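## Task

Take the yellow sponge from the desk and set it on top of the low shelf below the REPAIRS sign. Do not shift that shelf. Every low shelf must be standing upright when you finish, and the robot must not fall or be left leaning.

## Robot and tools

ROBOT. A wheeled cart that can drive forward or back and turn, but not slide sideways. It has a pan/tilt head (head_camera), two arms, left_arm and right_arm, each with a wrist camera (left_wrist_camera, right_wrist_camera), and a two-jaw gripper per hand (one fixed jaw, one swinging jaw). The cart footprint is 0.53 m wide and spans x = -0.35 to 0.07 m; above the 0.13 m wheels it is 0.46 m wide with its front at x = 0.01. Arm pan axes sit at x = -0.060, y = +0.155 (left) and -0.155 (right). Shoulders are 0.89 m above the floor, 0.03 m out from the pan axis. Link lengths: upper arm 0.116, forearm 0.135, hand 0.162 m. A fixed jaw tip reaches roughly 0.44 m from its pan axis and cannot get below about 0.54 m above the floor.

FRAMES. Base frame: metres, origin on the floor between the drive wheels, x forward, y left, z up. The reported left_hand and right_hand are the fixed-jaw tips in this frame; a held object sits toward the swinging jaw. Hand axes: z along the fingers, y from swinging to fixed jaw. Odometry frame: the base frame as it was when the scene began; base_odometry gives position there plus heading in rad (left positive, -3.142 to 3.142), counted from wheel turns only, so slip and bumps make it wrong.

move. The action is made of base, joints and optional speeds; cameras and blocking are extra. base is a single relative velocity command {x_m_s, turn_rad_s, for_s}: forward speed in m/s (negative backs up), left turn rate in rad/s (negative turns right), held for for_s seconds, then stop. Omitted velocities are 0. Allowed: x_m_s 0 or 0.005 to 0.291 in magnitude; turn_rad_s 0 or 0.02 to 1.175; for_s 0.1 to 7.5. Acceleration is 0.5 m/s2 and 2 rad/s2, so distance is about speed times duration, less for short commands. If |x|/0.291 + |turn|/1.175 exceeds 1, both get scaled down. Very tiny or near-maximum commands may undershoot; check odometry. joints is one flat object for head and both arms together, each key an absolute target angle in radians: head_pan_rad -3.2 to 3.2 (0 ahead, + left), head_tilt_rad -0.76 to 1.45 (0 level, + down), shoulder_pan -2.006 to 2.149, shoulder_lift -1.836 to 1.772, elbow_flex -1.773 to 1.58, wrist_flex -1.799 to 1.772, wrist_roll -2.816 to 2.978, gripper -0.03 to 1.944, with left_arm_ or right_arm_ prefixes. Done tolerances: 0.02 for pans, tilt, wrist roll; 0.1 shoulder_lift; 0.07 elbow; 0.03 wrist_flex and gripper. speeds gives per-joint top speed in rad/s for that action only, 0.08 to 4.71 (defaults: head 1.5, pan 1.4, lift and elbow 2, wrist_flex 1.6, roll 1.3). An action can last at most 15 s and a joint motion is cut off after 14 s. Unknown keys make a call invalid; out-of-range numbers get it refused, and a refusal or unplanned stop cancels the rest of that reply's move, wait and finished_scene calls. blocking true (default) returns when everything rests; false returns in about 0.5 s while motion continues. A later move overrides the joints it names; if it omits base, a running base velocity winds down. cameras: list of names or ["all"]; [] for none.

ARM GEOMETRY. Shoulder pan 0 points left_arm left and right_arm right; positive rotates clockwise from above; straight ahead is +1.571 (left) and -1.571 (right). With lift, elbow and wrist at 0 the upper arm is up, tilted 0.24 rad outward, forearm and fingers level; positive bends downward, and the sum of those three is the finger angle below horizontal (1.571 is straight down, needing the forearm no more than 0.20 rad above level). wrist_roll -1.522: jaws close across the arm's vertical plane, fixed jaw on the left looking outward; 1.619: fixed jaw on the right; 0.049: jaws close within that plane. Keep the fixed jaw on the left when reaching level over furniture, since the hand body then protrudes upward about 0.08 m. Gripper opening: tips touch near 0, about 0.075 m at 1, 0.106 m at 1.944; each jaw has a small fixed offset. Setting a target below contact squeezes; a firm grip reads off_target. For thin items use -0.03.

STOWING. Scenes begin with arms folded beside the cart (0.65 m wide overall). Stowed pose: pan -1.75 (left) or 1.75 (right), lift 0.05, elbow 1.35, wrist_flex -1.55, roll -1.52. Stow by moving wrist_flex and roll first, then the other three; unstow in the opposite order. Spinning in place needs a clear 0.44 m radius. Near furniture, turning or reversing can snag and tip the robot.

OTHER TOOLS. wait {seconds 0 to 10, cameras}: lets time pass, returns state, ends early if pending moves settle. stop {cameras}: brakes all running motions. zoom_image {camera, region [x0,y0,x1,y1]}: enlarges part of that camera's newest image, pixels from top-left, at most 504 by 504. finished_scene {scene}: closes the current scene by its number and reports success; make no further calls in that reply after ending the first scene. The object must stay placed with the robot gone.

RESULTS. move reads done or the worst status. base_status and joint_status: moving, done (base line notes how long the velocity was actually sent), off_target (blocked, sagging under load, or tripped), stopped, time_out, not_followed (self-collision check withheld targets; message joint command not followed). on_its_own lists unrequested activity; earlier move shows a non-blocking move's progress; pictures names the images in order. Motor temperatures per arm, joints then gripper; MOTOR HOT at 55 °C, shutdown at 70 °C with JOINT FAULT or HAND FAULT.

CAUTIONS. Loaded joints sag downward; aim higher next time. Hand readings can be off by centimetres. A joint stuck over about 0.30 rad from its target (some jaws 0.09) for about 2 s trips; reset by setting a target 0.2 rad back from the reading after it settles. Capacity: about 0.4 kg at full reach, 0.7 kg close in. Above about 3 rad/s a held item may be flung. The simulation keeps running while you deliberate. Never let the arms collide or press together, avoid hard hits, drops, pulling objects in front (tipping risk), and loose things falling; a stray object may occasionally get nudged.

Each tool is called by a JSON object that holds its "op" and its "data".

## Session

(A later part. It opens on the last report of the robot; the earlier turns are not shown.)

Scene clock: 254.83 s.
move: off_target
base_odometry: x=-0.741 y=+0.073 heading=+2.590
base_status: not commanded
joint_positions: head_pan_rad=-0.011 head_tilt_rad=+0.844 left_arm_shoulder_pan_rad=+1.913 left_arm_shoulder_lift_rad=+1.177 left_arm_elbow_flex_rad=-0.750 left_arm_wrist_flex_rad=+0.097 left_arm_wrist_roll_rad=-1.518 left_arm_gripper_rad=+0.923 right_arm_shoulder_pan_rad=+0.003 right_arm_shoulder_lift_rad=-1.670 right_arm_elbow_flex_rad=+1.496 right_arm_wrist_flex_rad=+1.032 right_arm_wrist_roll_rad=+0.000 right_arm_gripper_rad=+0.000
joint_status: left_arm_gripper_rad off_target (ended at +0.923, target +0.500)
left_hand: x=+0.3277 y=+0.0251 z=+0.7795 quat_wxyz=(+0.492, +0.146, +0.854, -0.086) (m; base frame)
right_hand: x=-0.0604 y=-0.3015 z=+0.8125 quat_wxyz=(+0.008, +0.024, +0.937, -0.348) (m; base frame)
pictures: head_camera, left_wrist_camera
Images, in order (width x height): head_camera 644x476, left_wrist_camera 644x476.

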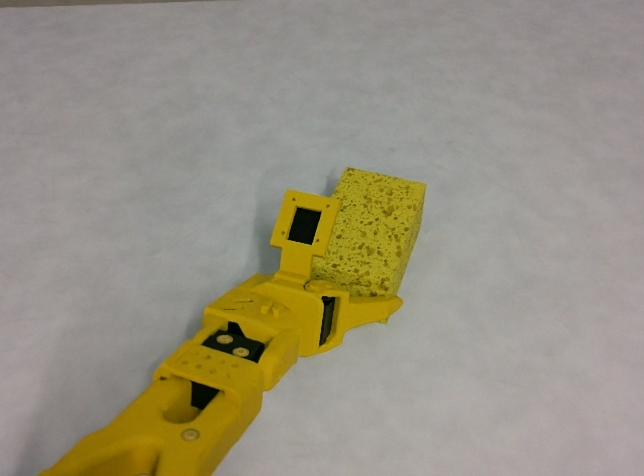

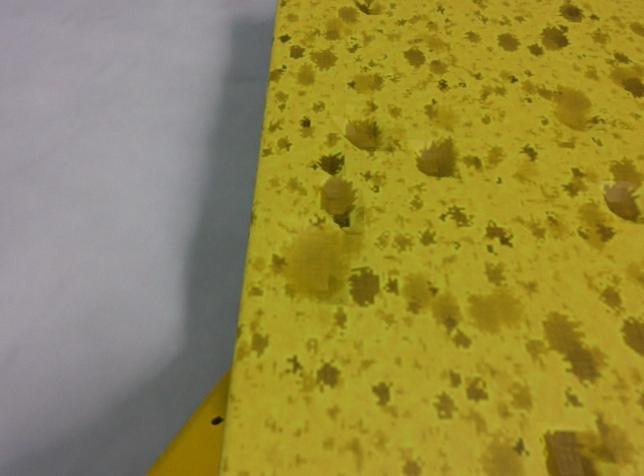

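{"op": "move", "data": {"joints": {"left_arm_gripper_rad": 0.845, "left_arm_shoulder_lift_rad": 0.55, "left_arm_elbow_flex_rad": -0.62, "left_arm_wrist_flex_rad": 0.5}, "speeds": {"left_arm_elbow_flex_rad": 0.2, "left_arm_shoulder_lift_rad": 0.6, "left_arm_wrist_flex_rad": 0.4}, "cameras": ["left_wrist_camera"]}}

{"op": "move", "data": {"joints": {"left_arm_shoulder_lift_rad": 0.1, "left_arm_elbow_flex_rad": -0.6, "left_arm_wrist_flex_rad": 1.0}, "speeds": {"left_arm_elbow_flex_rad": 0.6, "left_arm_shoulder_lift_rad": 0.7, "left_arm_wrist_flex_rad": 0.8}, "cameras": ["left_wrist_camera", "head_camera"]}}

Scene clock: 266.63 s.
move: off_target
base_odometry: x=-0.741 y=+0.073 heading=+2.590
base_status: not commanded
joint_positions: head_pan_rad=-0.011 head_tilt_rad=+0.844 left_arm_shoulder_pan_rad=+1.911 left_arm_shoulder_lift_rad=+0.625 left_arm_elbow_flex_rad=-0.613 left_arm_wrist_flex_rad=+0.497 left_arm_wrist_roll_rad=-1.526 left_arm_gripper_rad=+0.956 right_arm_shoulder_pan_rad=+0.003 right_arm_shoulder_lift_rad=-1.670 right_arm_elbow_flex_rad=+1.496 right_arm_wrist_flex_rad=+1.032 right_arm_wrist_roll_rad=+0.000 right_arm_gripper_rad=+0.000
joint_status: left_arm_gripper_rad off_target (ended at +0.956, target +0.845); the others done
left_hand: x=+0.3139 y=+0.0306 z=+0.8941 quat_wxyz=(+0.499, +0.148, +0.850, -0.085) (m; base frame)
right_hand: x=-0.0604 y=-0.3015 z=+0.8125 quat_wxyz=(+0.008, +0.024, +0.937, -0.348) (m; base frame)
pictures: left_wrist_camera
Images, in order (width x height): left_wrist_camera 644x476.

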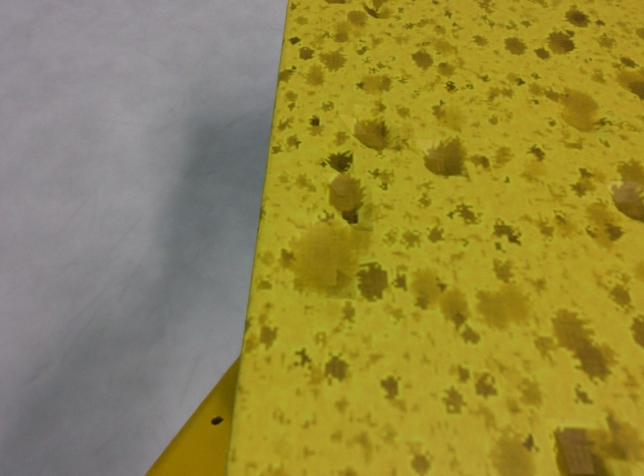

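Scene clock: 267.87 s.
move: done
base_odometry: x=-0.741 y=+0.073 heading=+2.590
base_status: not commanded
joint_positions: head_pan_rad=-0.011 head_tilt_rad=+0.844 left_arm_shoulder_pan_rad=+1.911 left_arm_shoulder_lift_rad=+0.160 left_arm_elbow_flex_rad=-0.592 left_arm_wrist_flex_rad=+1.001 left_arm_wrist_roll_rad=-1.526 left_arm_gripper_rad=+0.956 right_arm_shoulder_pan_rad=+0.003 right_arm_shoulder_lift_rad=-1.670 right_arm_elbow_flex_rad=+1.496 right_arm_wrist_flex_rad=+1.032 right_arm_wrist_roll_rad=+0.000 right_arm_gripper_rad=+0.000
joint_status: all done
left_hand: x=+0.2550 y=+0.0515 z=+0.9751 quat_wxyz=(+0.473, +0.150, +0.864, -0.081) (m; base frame)
right_hand: x=-0.0604 y=-0.3015 z=+0.8125 quat_wxyz=(+0.008, +0.024, +0.937, -0.348) (m; base frame)
pictures: head_camera, left_wrist_camera
Images, in order (width x height): head_camera 644x476, left_wrist_camera 644x476.

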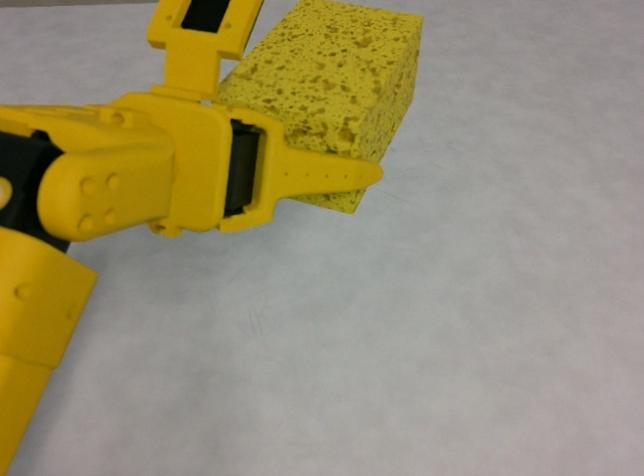

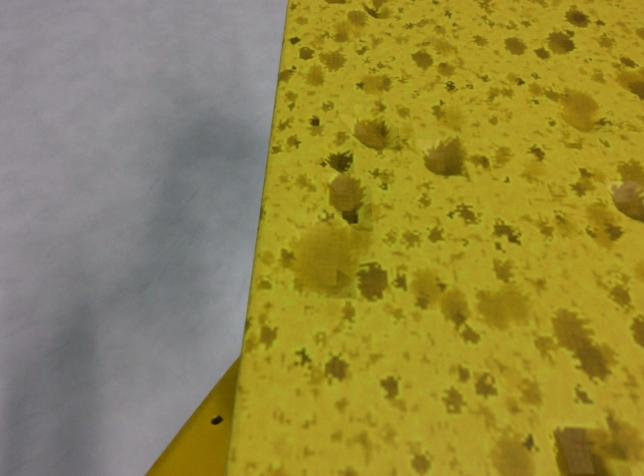

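{"op": "move", "data": {"base": {"x_m_s": -0.25, "for_s": 0.9}}}

{"op": "move", "data": {"base": {"turn_rad_s": 0.5, "for_s": 0.65}}}

{"op": "move", "data": {"base": {"x_m_s": -0.27, "for_s": 2.9}, "joints": {"head_pan_rad": 0.9, "head_tilt_rad": 0.5}, "cameras": ["head_camera"]}}

{"op": "move", "data": {"base": {"turn_rad_s": 0.6, "for_s": 2.1}, "joints": {"head_pan_rad": 0.0, "head_tilt_rad": 0.7}, "cameras": ["head_camera"]}}

Scene clock: 289.30 s.
move: done
base_odometry: x=-0.549 y=-0.045 heading=+2.588
base_status: done (sent for 0.9 of 0.9 s)
joint_positions: head_pan_rad=-0.011 head_tilt_rad=+0.844 left_arm_shoulder_pan_rad=+1.908 left_arm_shoulder_lift_rad=+0.159 left_arm_elbow_flex_rad=-0.592 left_arm_wrist_flex_rad=+1.001 left_arm_wrist_roll_rad=-1.526 left_arm_gripper_rad=+0.956 right_arm_shoulder_pan_rad=-0.004 right_arm_shoulder_lift_rad=-1.670 right_arm_elbow_flex_rad=+1.496 right_arm_wrist_flex_rad=+1.032 right_arm_wrist_roll_rad=+0.000 right_arm_gripper_rad=+0.000
joint_status: not commanded
left_hand: x=+0.2552 y=+0.0525 z=+0.9756 quat_wxyz=(+0.474, +0.149, +0.864, -0.080) (m; base frame)
right_hand: x=-0.0595 y=-0.3015 z=+0.8125 quat_wxyz=(+0.009, +0.021, +0.937, -0.348) (m; base frame)
pictures: none

Scene clock: 290.57 s.
move: done
base_odometry: x=-0.549 y=-0.045 heading=+2.923
base_status: done (sent for 0.67 of 0.67 s)
joint_positions: head_pan_rad=-0.011 head_tilt_rad=+0.844 left_arm_shoulder_pan_rad=+1.902 left_arm_shoulder_lift_rad=+0.159 left_arm_elbow_flex_rad=-0.592 left_arm_wrist_flex_rad=+1.001 left_arm_wrist_roll_rad=-1.526 left_arm_gripper_rad=+0.956 right_arm_shoulder_pan_rad=-0.004 right_arm_shoulder_lift_rad=-1.670 right_arm_elbow_flex_rad=+1.496 right_arm_wrist_flex_rad=+1.032 right_arm_wrist_roll_rad=+0.000 right_arm_gripper_rad=+0.000
joint_status: not commanded
left_hand: x=+0.2558 y=+0.0545 z=+0.9756 quat_wxyz=(+0.474, +0.146, +0.865, -0.079) (m; base frame)
right_hand: x=-0.0595 y=-0.3015 z=+0.8125 quat_wxyz=(+0.009, +0.021, +0.937, -0.348) (m; base frame)
pictures: none

Scene clock: 294.80 s.
move: done
base_odometry: x=+0.215 y=-0.213 heading=+2.925
base_status: done (sent for 2.9 of 2.9 s)
joint_positions: head_pan_rad=+0.890 head_tilt_rad=+0.513 left_arm_shoulder_pan_rad=+1.911 left_arm_shoulder_lift_rad=+0.159 left_arm_elbow_flex_rad=-0.592 left_arm_wrist_flex_rad=+1.001 left_arm_wrist_roll_rad=-1.526 left_arm_gripper_rad=+0.956 right_arm_shoulder_pan_rad=+0.001 right_arm_shoulder_lift_rad=-1.670 right_arm_elbow_flex_rad=+1.496 right_arm_wrist_flex_rad=+1.032 right_arm_wrist_roll_rad=+0.000 right_arm_gripper_rad=+0.000
joint_status: all done
left_hand: x=+0.2549 y=+0.0516 z=+0.9756 quat_wxyz=(+0.474, +0.150, +0.864, -0.081) (m; base frame)
right_hand: x=-0.0602 y=-0.3015 z=+0.8125 quat_wxyz=(+0.008, +0.023, +0.937, -0.348) (m; base frame)
pictures: head_camera
Images, in order (width x height): head_camera 644x476.

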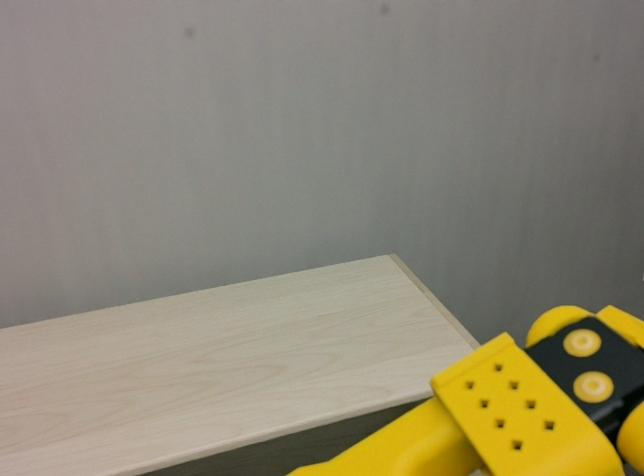

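Scene clock: 297.60 s.
move: done
base_odometry: x=+0.216 y=-0.213 heading=-2.100
base_status: done (sent for 2.1 of 2.1 s)
joint_positions: head_pan_rad=+0.009 head_tilt_rad=+0.693 left_arm_shoulder_pan_rad=+1.908 left_arm_shoulder_lift_rad=+0.159 left_arm_elbow_flex_rad=-0.592 left_arm_wrist_flex_rad=+1.001 left_arm_wrist_roll_rad=-1.526 left_arm_gripper_rad=+0.956 right_arm_shoulder_pan_rad=+0.000 right_arm_shoulder_lift_rad=-1.670 right_arm_elbow_flex_rad=+1.496 right_arm_wrist_flex_rad=+1.032 right_arm_wrist_roll_rad=+0.000 right_arm_gripper_rad=+0.000
joint_status: all done
left_hand: x=+0.2552 y=+0.0525 z=+0.9756 quat_wxyz=(+0.474, +0.149, +0.864, -0.080) (m; base frame)
right_hand: x=-0.0600 y=-0.3015 z=+0.8125 quat_wxyz=(+0.009, +0.023, +0.937, -0.348) (m; base frame)
pictures: head_camera
Images, in order (width x height): head_camera 644x476.

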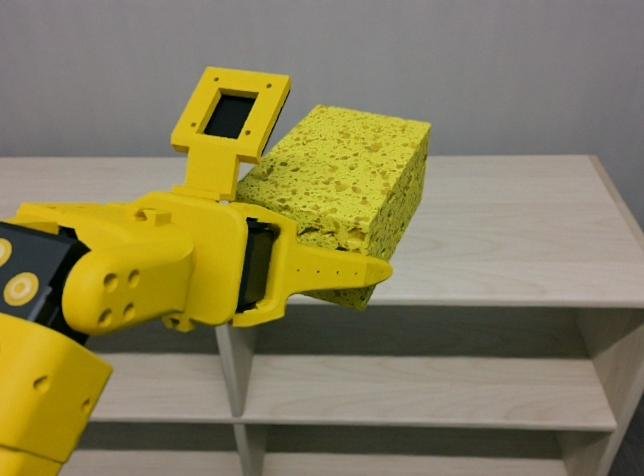

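{"op": "move", "data": {"base": {"x_m_s": 0.2, "for_s": 2.1}}}

{"op": "move", "data": {"joints": {"left_arm_shoulder_lift_rad": 0.9, "left_arm_elbow_flex_rad": 0.05, "left_arm_wrist_flex_rad": -0.40}, "speeds": {"left_arm_shoulder_lift_rad": 0.65, "left_arm_elbow_flex_rad": 0.55, "left_arm_wrist_flex_rad": 1.2}, "cameras": ["head_camera", "left_wrist_camera"]}}

Scene clock: 327.53 s.
move: done
base_odometry: x=+0.004 y=-0.577 heading=-2.099
base_status: done (sent for 2.1 of 2.1 s)
joint_positions: head_pan_rad=+0.009 head_tilt_rad=+0.693 left_arm_shoulder_pan_rad=+1.902 left_arm_shoulder_lift_rad=+0.157 left_arm_elbow_flex_rad=-0.592 left_arm_wrist_flex_rad=+1.001 left_arm_wrist_roll_rad=-1.526 left_arm_gripper_rad=+0.956 right_arm_shoulder_pan_rad=+0.001 right_arm_shoulder_lift_rad=-1.670 right_arm_elbow_flex_rad=+1.496 right_arm_wrist_flex_rad=+1.032 right_arm_wrist_roll_rad=+0.000 right_arm_gripper_rad=+0.000
joint_status: not commanded
left_hand: x=+0.2557 y=+0.0545 z=+0.9761 quat_wxyz=(+0.475, +0.146, +0.864, -0.079) (m; base frame)
right_hand: x=-0.0602 y=-0.3015 z=+0.8125 quat_wxyz=(+0.008, +0.023, +0.937, -0.348) (m; base frame)
pictures: none

Scene clock: 329.47 s.
move: done
base_odometry: x=+0.004 y=-0.577 heading=-2.099
base_status: not commanded
joint_positions: head_pan_rad=+0.009 head_tilt_rad=+0.693 left_arm_shoulder_pan_rad=+1.902 left_arm_shoulder_lift_rad=+0.915 left_arm_elbow_flex_rad=+0.053 left_arm_wrist_flex_rad=-0.385 left_arm_wrist_roll_rad=-1.526 left_arm_gripper_rad=+0.956 right_arm_shoulder_pan_rad=+0.001 right_arm_shoulder_lift_rad=-1.670 right_arm_elbow_flex_rad=+1.496 right_arm_wrist_flex_rad=+1.032 right_arm_wrist_roll_rad=+0.000 right_arm_gripper_rad=+0.000
joint_status: all done
left_hand: x=+0.2748 y=+0.0479 z=+0.7438 quat_wxyz=(+0.468, +0.147, +0.868, -0.077) (m; base frame)
right_hand: x=-0.0602 y=-0.3015 z=+0.8125 quat_wxyz=(+0.008, +0.023, +0.937, -0.348) (m; base frame)
pictures: head_camera, left_wrist_camera
Images, in order (width x height): head_camera 644x476, left_wrist_camera 644x476.

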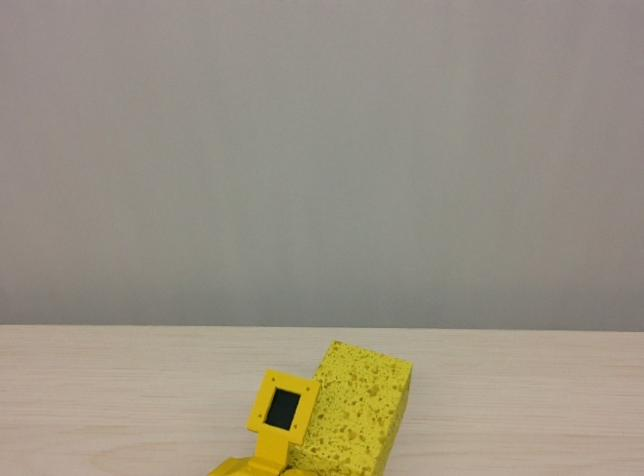

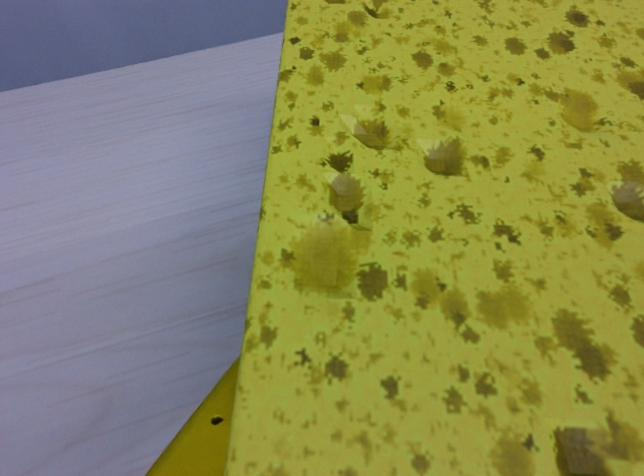

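{"op": "move", "data": {"joints": {"left_arm_shoulder_lift_rad": 1.4, "left_arm_elbow_flex_rad": -0.26, "left_arm_wrist_flex_rad": -0.56, "head_tilt_rad": 1.0, "head_pan_rad": 0.1}, "speeds": {"left_arm_shoulder_lift_rad": 0.45, "left_arm_elbow_flex_rad": 0.3, "left_arm_wrist_flex_rad": 0.16}, "cameras": ["head_camera", "left_wrist_camera"]}}

Scene clock: 337.20 s.
move: done
base_odometry: x=+0.004 y=-0.577 heading=-2.099
base_status: not commanded
joint_positions: head_pan_rad=+0.089 head_tilt_rad=+0.994 left_arm_shoulder_pan_rad=+1.902 left_arm_shoulder_lift_rad=+1.415 left_arm_elbow_flex_rad=-0.234 left_arm_wrist_flex_rad=-0.543 left_arm_wrist_roll_rad=-1.526 left_arm_gripper_rad=+0.956 right_arm_shoulder_pan_rad=+0.001 right_arm_shoulder_lift_rad=-1.670 right_arm_elbow_flex_rad=+1.496 right_arm_wrist_flex_rad=+1.032 right_arm_wrist_roll_rad=+0.000 right_arm_gripper_rad=+0.000
joint_status: all done
left_hand: x=+0.2554 y=+0.0546 z=+0.6652 quat_wxyz=(+0.444, +0.149, +0.881, -0.073) (m; base frame)
right_hand: x=-0.0602 y=-0.3015 z=+0.8125 quat_wxyz=(+0.008, +0.023, +0.937, -0.348) (m; base frame)
pictures: head_camera, left_wrist_camera
Images, in order (width x height): head_camera 644x476, left_wrist_camera 644x476.

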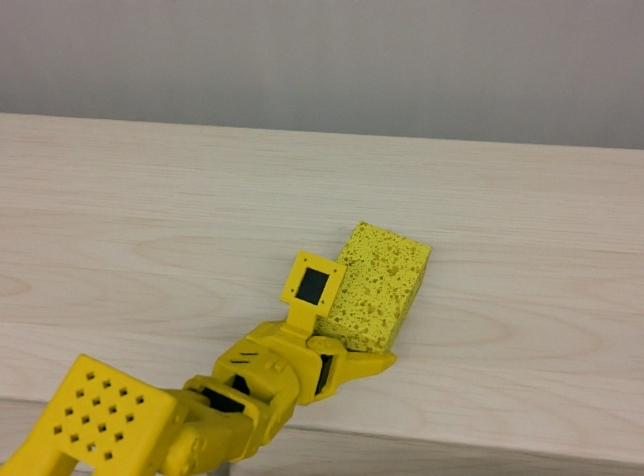

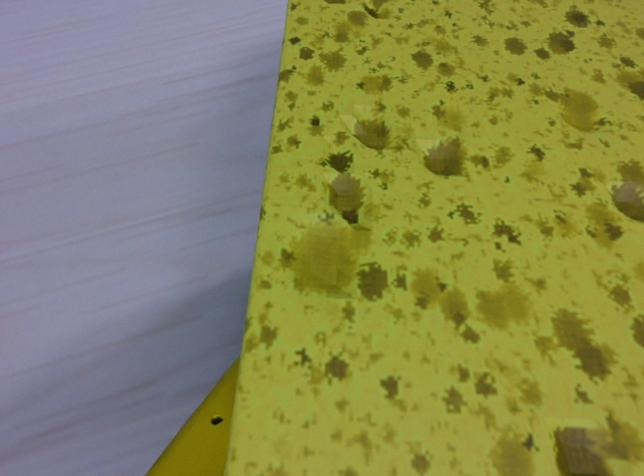

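{"op": "move", "data": {"joints": {"left_arm_shoulder_lift_rad": 1.65, "left_arm_elbow_flex_rad": -0.45, "left_arm_wrist_flex_rad": -0.60}, "speeds": {"left_arm_shoulder_lift_rad": 0.25, "left_arm_elbow_flex_rad": 0.22, "left_arm_wrist_flex_rad": 0.1}, "cameras": ["head_camera", "left_wrist_camera"]}}

Scene clock: 343.73 s.
move: done
base_odometry: x=+0.004 y=-0.577 heading=-2.099
base_status: not commanded
joint_positions: head_pan_rad=+0.089 head_tilt_rad=+0.994 left_arm_shoulder_pan_rad=+1.902 left_arm_shoulder_lift_rad=+1.659 left_arm_elbow_flex_rad=-0.427 left_arm_wrist_flex_rad=-0.587 left_arm_wrist_roll_rad=-1.526 left_arm_gripper_rad=+0.956 right_arm_shoulder_pan_rad=+0.001 right_arm_shoulder_lift_rad=-1.670 right_arm_elbow_flex_rad=+1.496 right_arm_wrist_flex_rad=+1.032 right_arm_wrist_roll_rad=+0.000 right_arm_gripper_rad=+0.000
joint_status: all done
left_hand: x=+0.2433 y=+0.0588 z=+0.6342 quat_wxyz=(+0.441, +0.149, +0.882, -0.073) (m; base frame)
right_hand: x=-0.0602 y=-0.3015 z=+0.8125 quat_wxyz=(+0.008, +0.023, +0.937, -0.348) (m; base frame)
pictures: head_camera, left_wrist_camera
Images, in order (width x height): head_camera 644x476, left_wrist_camera 644x476.

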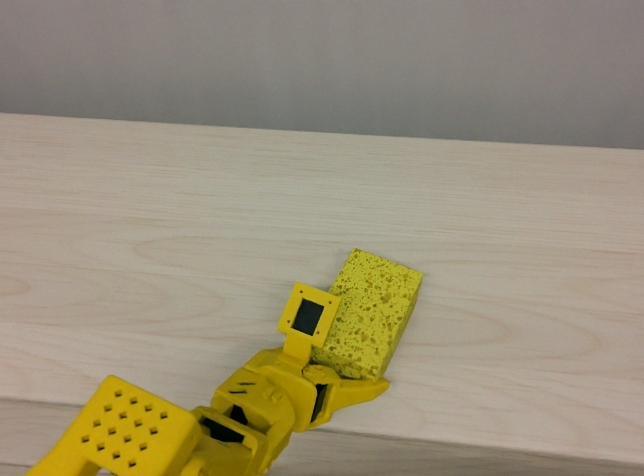

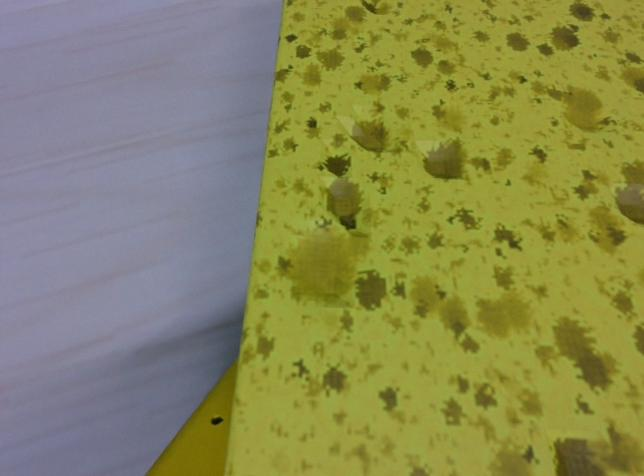

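{"op": "move", "data": {"joints": {"left_arm_shoulder_lift_rad": 1.70, "left_arm_elbow_flex_rad": -0.38, "left_arm_wrist_flex_rad": -0.74}, "speeds": {"left_arm_shoulder_lift_rad": 0.15, "left_arm_elbow_flex_rad": 0.15, "left_arm_wrist_flex_rad": 0.25}, "cameras": ["head_camera", "left_wrist_camera"]}}

Scene clock: 352.33 s.
move: done
base_odometry: x=+0.004 y=-0.577 heading=-2.099
base_status: not commanded
joint_positions: head_pan_rad=+0.089 head_tilt_rad=+0.994 left_arm_shoulder_pan_rad=+1.902 left_arm_shoulder_lift_rad=+1.706 left_arm_elbow_flex_rad=-0.380 left_arm_wrist_flex_rad=-0.725 left_arm_wrist_roll_rad=-1.518 left_arm_gripper_rad=+0.956 right_arm_shoulder_pan_rad=+0.001 right_arm_shoulder_lift_rad=-1.670 right_arm_elbow_flex_rad=+1.496 right_arm_wrist_flex_rad=+1.032 right_arm_wrist_roll_rad=+0.000 right_arm_gripper_rad=+0.000
joint_status: all done
left_hand: x=+0.2338 y=+0.0620 z=+0.6304 quat_wxyz=(+0.459, +0.144, +0.873, -0.078) (m; base frame)
right_hand: x=-0.0602 y=-0.3015 z=+0.8125 quat_wxyz=(+0.008, +0.023, +0.937, -0.348) (m; base frame)
pictures: head_camera, left_wrist_camera
Images, in order (width x height): head_camera 644x476, left_wrist_camera 644x476.

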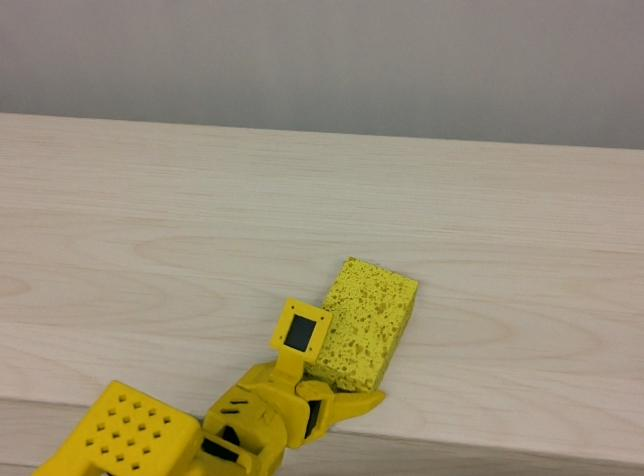

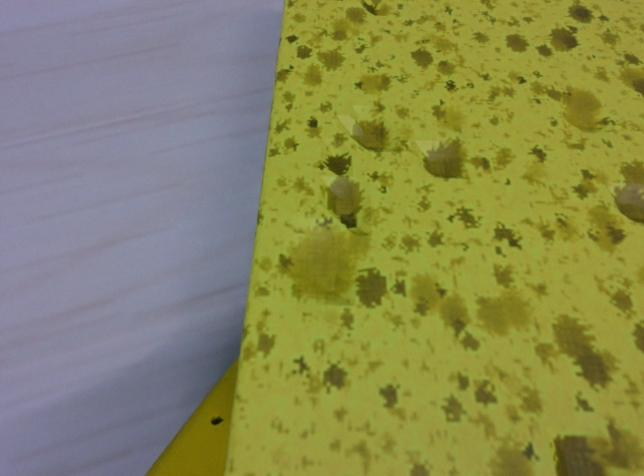

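{"op": "move", "data": {"joints": {"left_arm_shoulder_lift_rad": 1.765, "left_arm_elbow_flex_rad": -0.40, "left_arm_wrist_flex_rad": -0.72}, "speeds": {"left_arm_shoulder_lift_rad": 0.15, "left_arm_elbow_flex_rad": 0.15, "left_arm_wrist_flex_rad": 0.25}, "cameras": ["head_camera", "left_wrist_camera"]}}

Scene clock: 361.43 s.
move: done
base_odometry: x=+0.004 y=-0.577 heading=-2.099
base_status: not commanded
joint_positions: head_pan_rad=+0.089 head_tilt_rad=+0.994 left_arm_shoulder_pan_rad=+1.905 left_arm_shoulder_lift_rad=+1.758 left_arm_elbow_flex_rad=-0.401 left_arm_wrist_flex_rad=-0.730 left_arm_wrist_roll_rad=-1.526 left_arm_gripper_rad=+0.956 right_arm_shoulder_pan_rad=+0.001 right_arm_shoulder_lift_rad=-1.670 right_arm_elbow_flex_rad=+1.496 right_arm_wrist_flex_rad=+1.032 right_arm_wrist_roll_rad=+0.000 right_arm_gripper_rad=+0.000
joint_status: all done
left_hand: x=+0.2252 y=+0.0640 z=+0.6204 quat_wxyz=(+0.448, +0.150, +0.878, -0.075) (m; base frame)
right_hand: x=-0.0602 y=-0.3015 z=+0.8125 quat_wxyz=(+0.008, +0.023, +0.937, -0.348) (m; base frame)
pictures: head_camera, left_wrist_camera
Images, in order (width x height): head_camera 644x476, left_wrist_camera 644x476.

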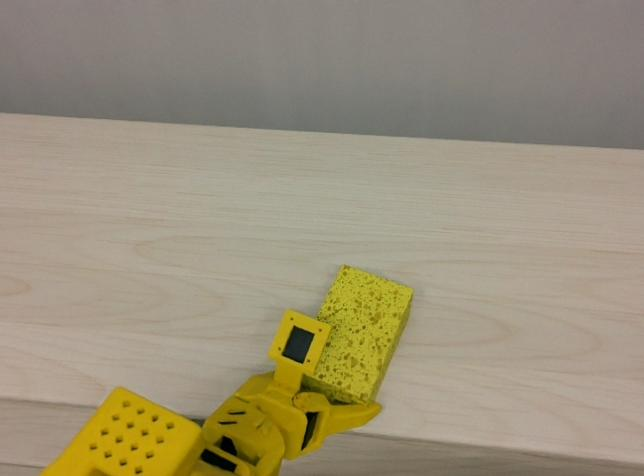

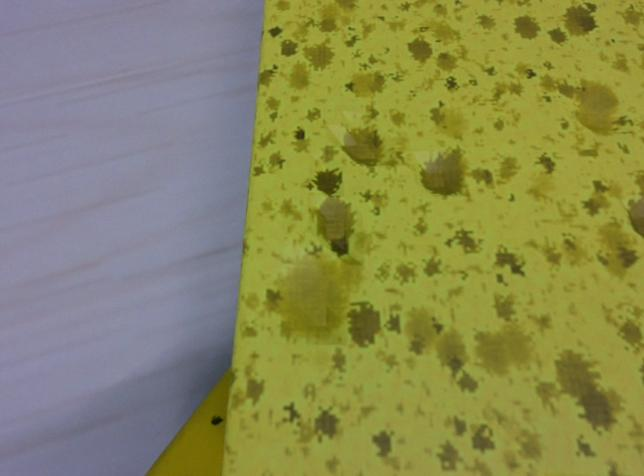

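{"op": "move", "data": {"joints": {"left_arm_gripper_rad": 1.25}}}

{"op": "move", "data": {"joints": {"left_arm_gripper_rad": 1.6}, "cameras": ["head_camera", "left_wrist_camera"]}}

Scene clock: 367.67 s.
move: done
base_odometry: x=+0.004 y=-0.577 heading=-2.099
base_status: not commanded
joint_positions: head_pan_rad=+0.089 head_tilt_rad=+0.994 left_arm_shoulder_pan_rad=+1.910 left_arm_shoulder_lift_rad=+1.771 left_arm_elbow_flex_rad=-0.394 left_arm_wrist_flex_rad=-0.719 left_arm_wrist_roll_rad=-1.526 left_arm_gripper_rad=+1.243 right_arm_shoulder_pan_rad=+0.001 right_arm_shoulder_lift_rad=-1.670 right_arm_elbow_flex_rad=+1.496 right_arm_wrist_flex_rad=+1.032 right_arm_wrist_roll_rad=+0.000 right_arm_gripper_rad=+0.000
joint_status: all done
left_hand: x=+0.2190 y=+0.0648 z=+0.6145 quat_wxyz=(+0.435, +0.153, +0.885, -0.074) (m; base frame)
right_hand: x=-0.0602 y=-0.3015 z=+0.8125 quat_wxyz=(+0.008, +0.023, +0.937, -0.348) (m; base frame)
pictures: none

Scene clock: 368.37 s.
move: done
base_odometry: x=+0.004 y=-0.577 heading=-2.099
base_status: not commanded
joint_positions: head_pan_rad=+0.089 head_tilt_rad=+0.994 left_arm_shoulder_pan_rad=+1.910 left_arm_shoulder_lift_rad=+1.771 left_arm_elbow_flex_rad=-0.394 left_arm_wrist_flex_rad=-0.719 left_arm_wrist_roll_rad=-1.526 left_arm_gripper_rad=+1.592 right_arm_shoulder_pan_rad=+0.001 right_arm_shoulder_lift_rad=-1.670 right_arm_elbow_flex_rad=+1.496 right_arm_wrist_flex_rad=+1.032 right_arm_wrist_roll_rad=+0.000 right_arm_gripper_rad=+0.000
joint_status: all done
left_hand: x=+0.2190 y=+0.0648 z=+0.6145 quat_wxyz=(+0.435, +0.153, +0.885, -0.074) (m; base frame)
right_hand: x=-0.0602 y=-0.3015 z=+0.8125 quat_wxyz=(+0.008, +0.023, +0.937, -0.348) (m; base frame)
pictures: head_camera, left_wrist_camera
Images, in order (width x height): head_camera 644x476, left_wrist_camera 644x476.

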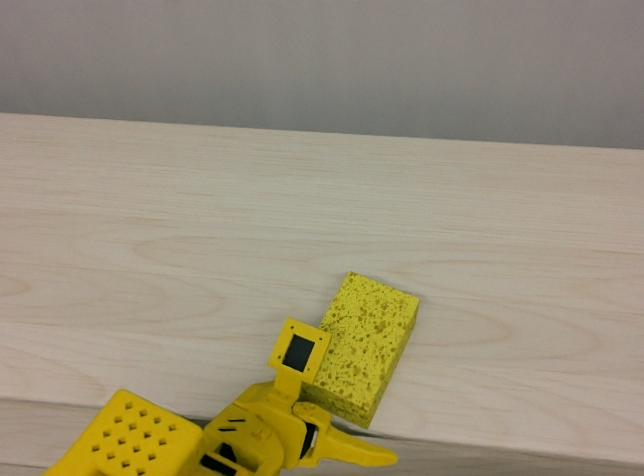

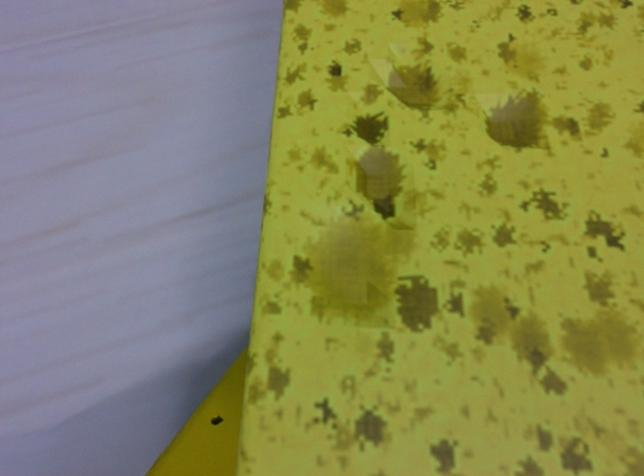

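{"op": "move", "data": {"base": {"x_m_s": -0.1, "for_s": 1.3}, "cameras": ["head_camera"]}}

Scene clock: 377.53 s.
move: done
base_odometry: x=+0.070 y=-0.464 heading=-2.098
base_status: done (sent for 1.3 of 1.3 s)
joint_positions: head_pan_rad=+0.089 head_tilt_rad=+0.994 left_arm_shoulder_pan_rad=+1.908 left_arm_shoulder_lift_rad=+1.771 left_arm_elbow_flex_rad=-0.394 left_arm_wrist_flex_rad=-0.719 left_arm_wrist_roll_rad=-1.526 left_arm_gripper_rad=+1.592 right_arm_shoulder_pan_rad=-0.002 right_arm_shoulder_lift_rad=-1.670 right_arm_elbow_flex_rad=+1.496 right_arm_wrist_flex_rad=+1.032 right_arm_wrist_roll_rad=+0.000 right_arm_gripper_rad=+0.000
joint_status: not commanded
left_hand: x=+0.2191 y=+0.0652 z=+0.6145 quat_wxyz=(+0.435, +0.152, +0.885, -0.073) (m; base frame)
right_hand: x=-0.0597 y=-0.3015 z=+0.8125 quat_wxyz=(+0.009, +0.022, +0.937, -0.348) (m; base frame)
pictures: head_camera
Images, in order (width x height): head_camera 644x476.

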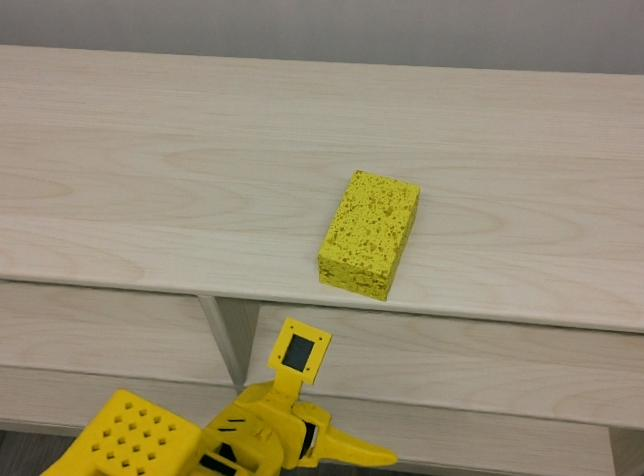

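Resting stably with its centre well inside the edge.

{"op": "finished_scene", "data": {"scene": 2}}

The scene is finished: the task was done.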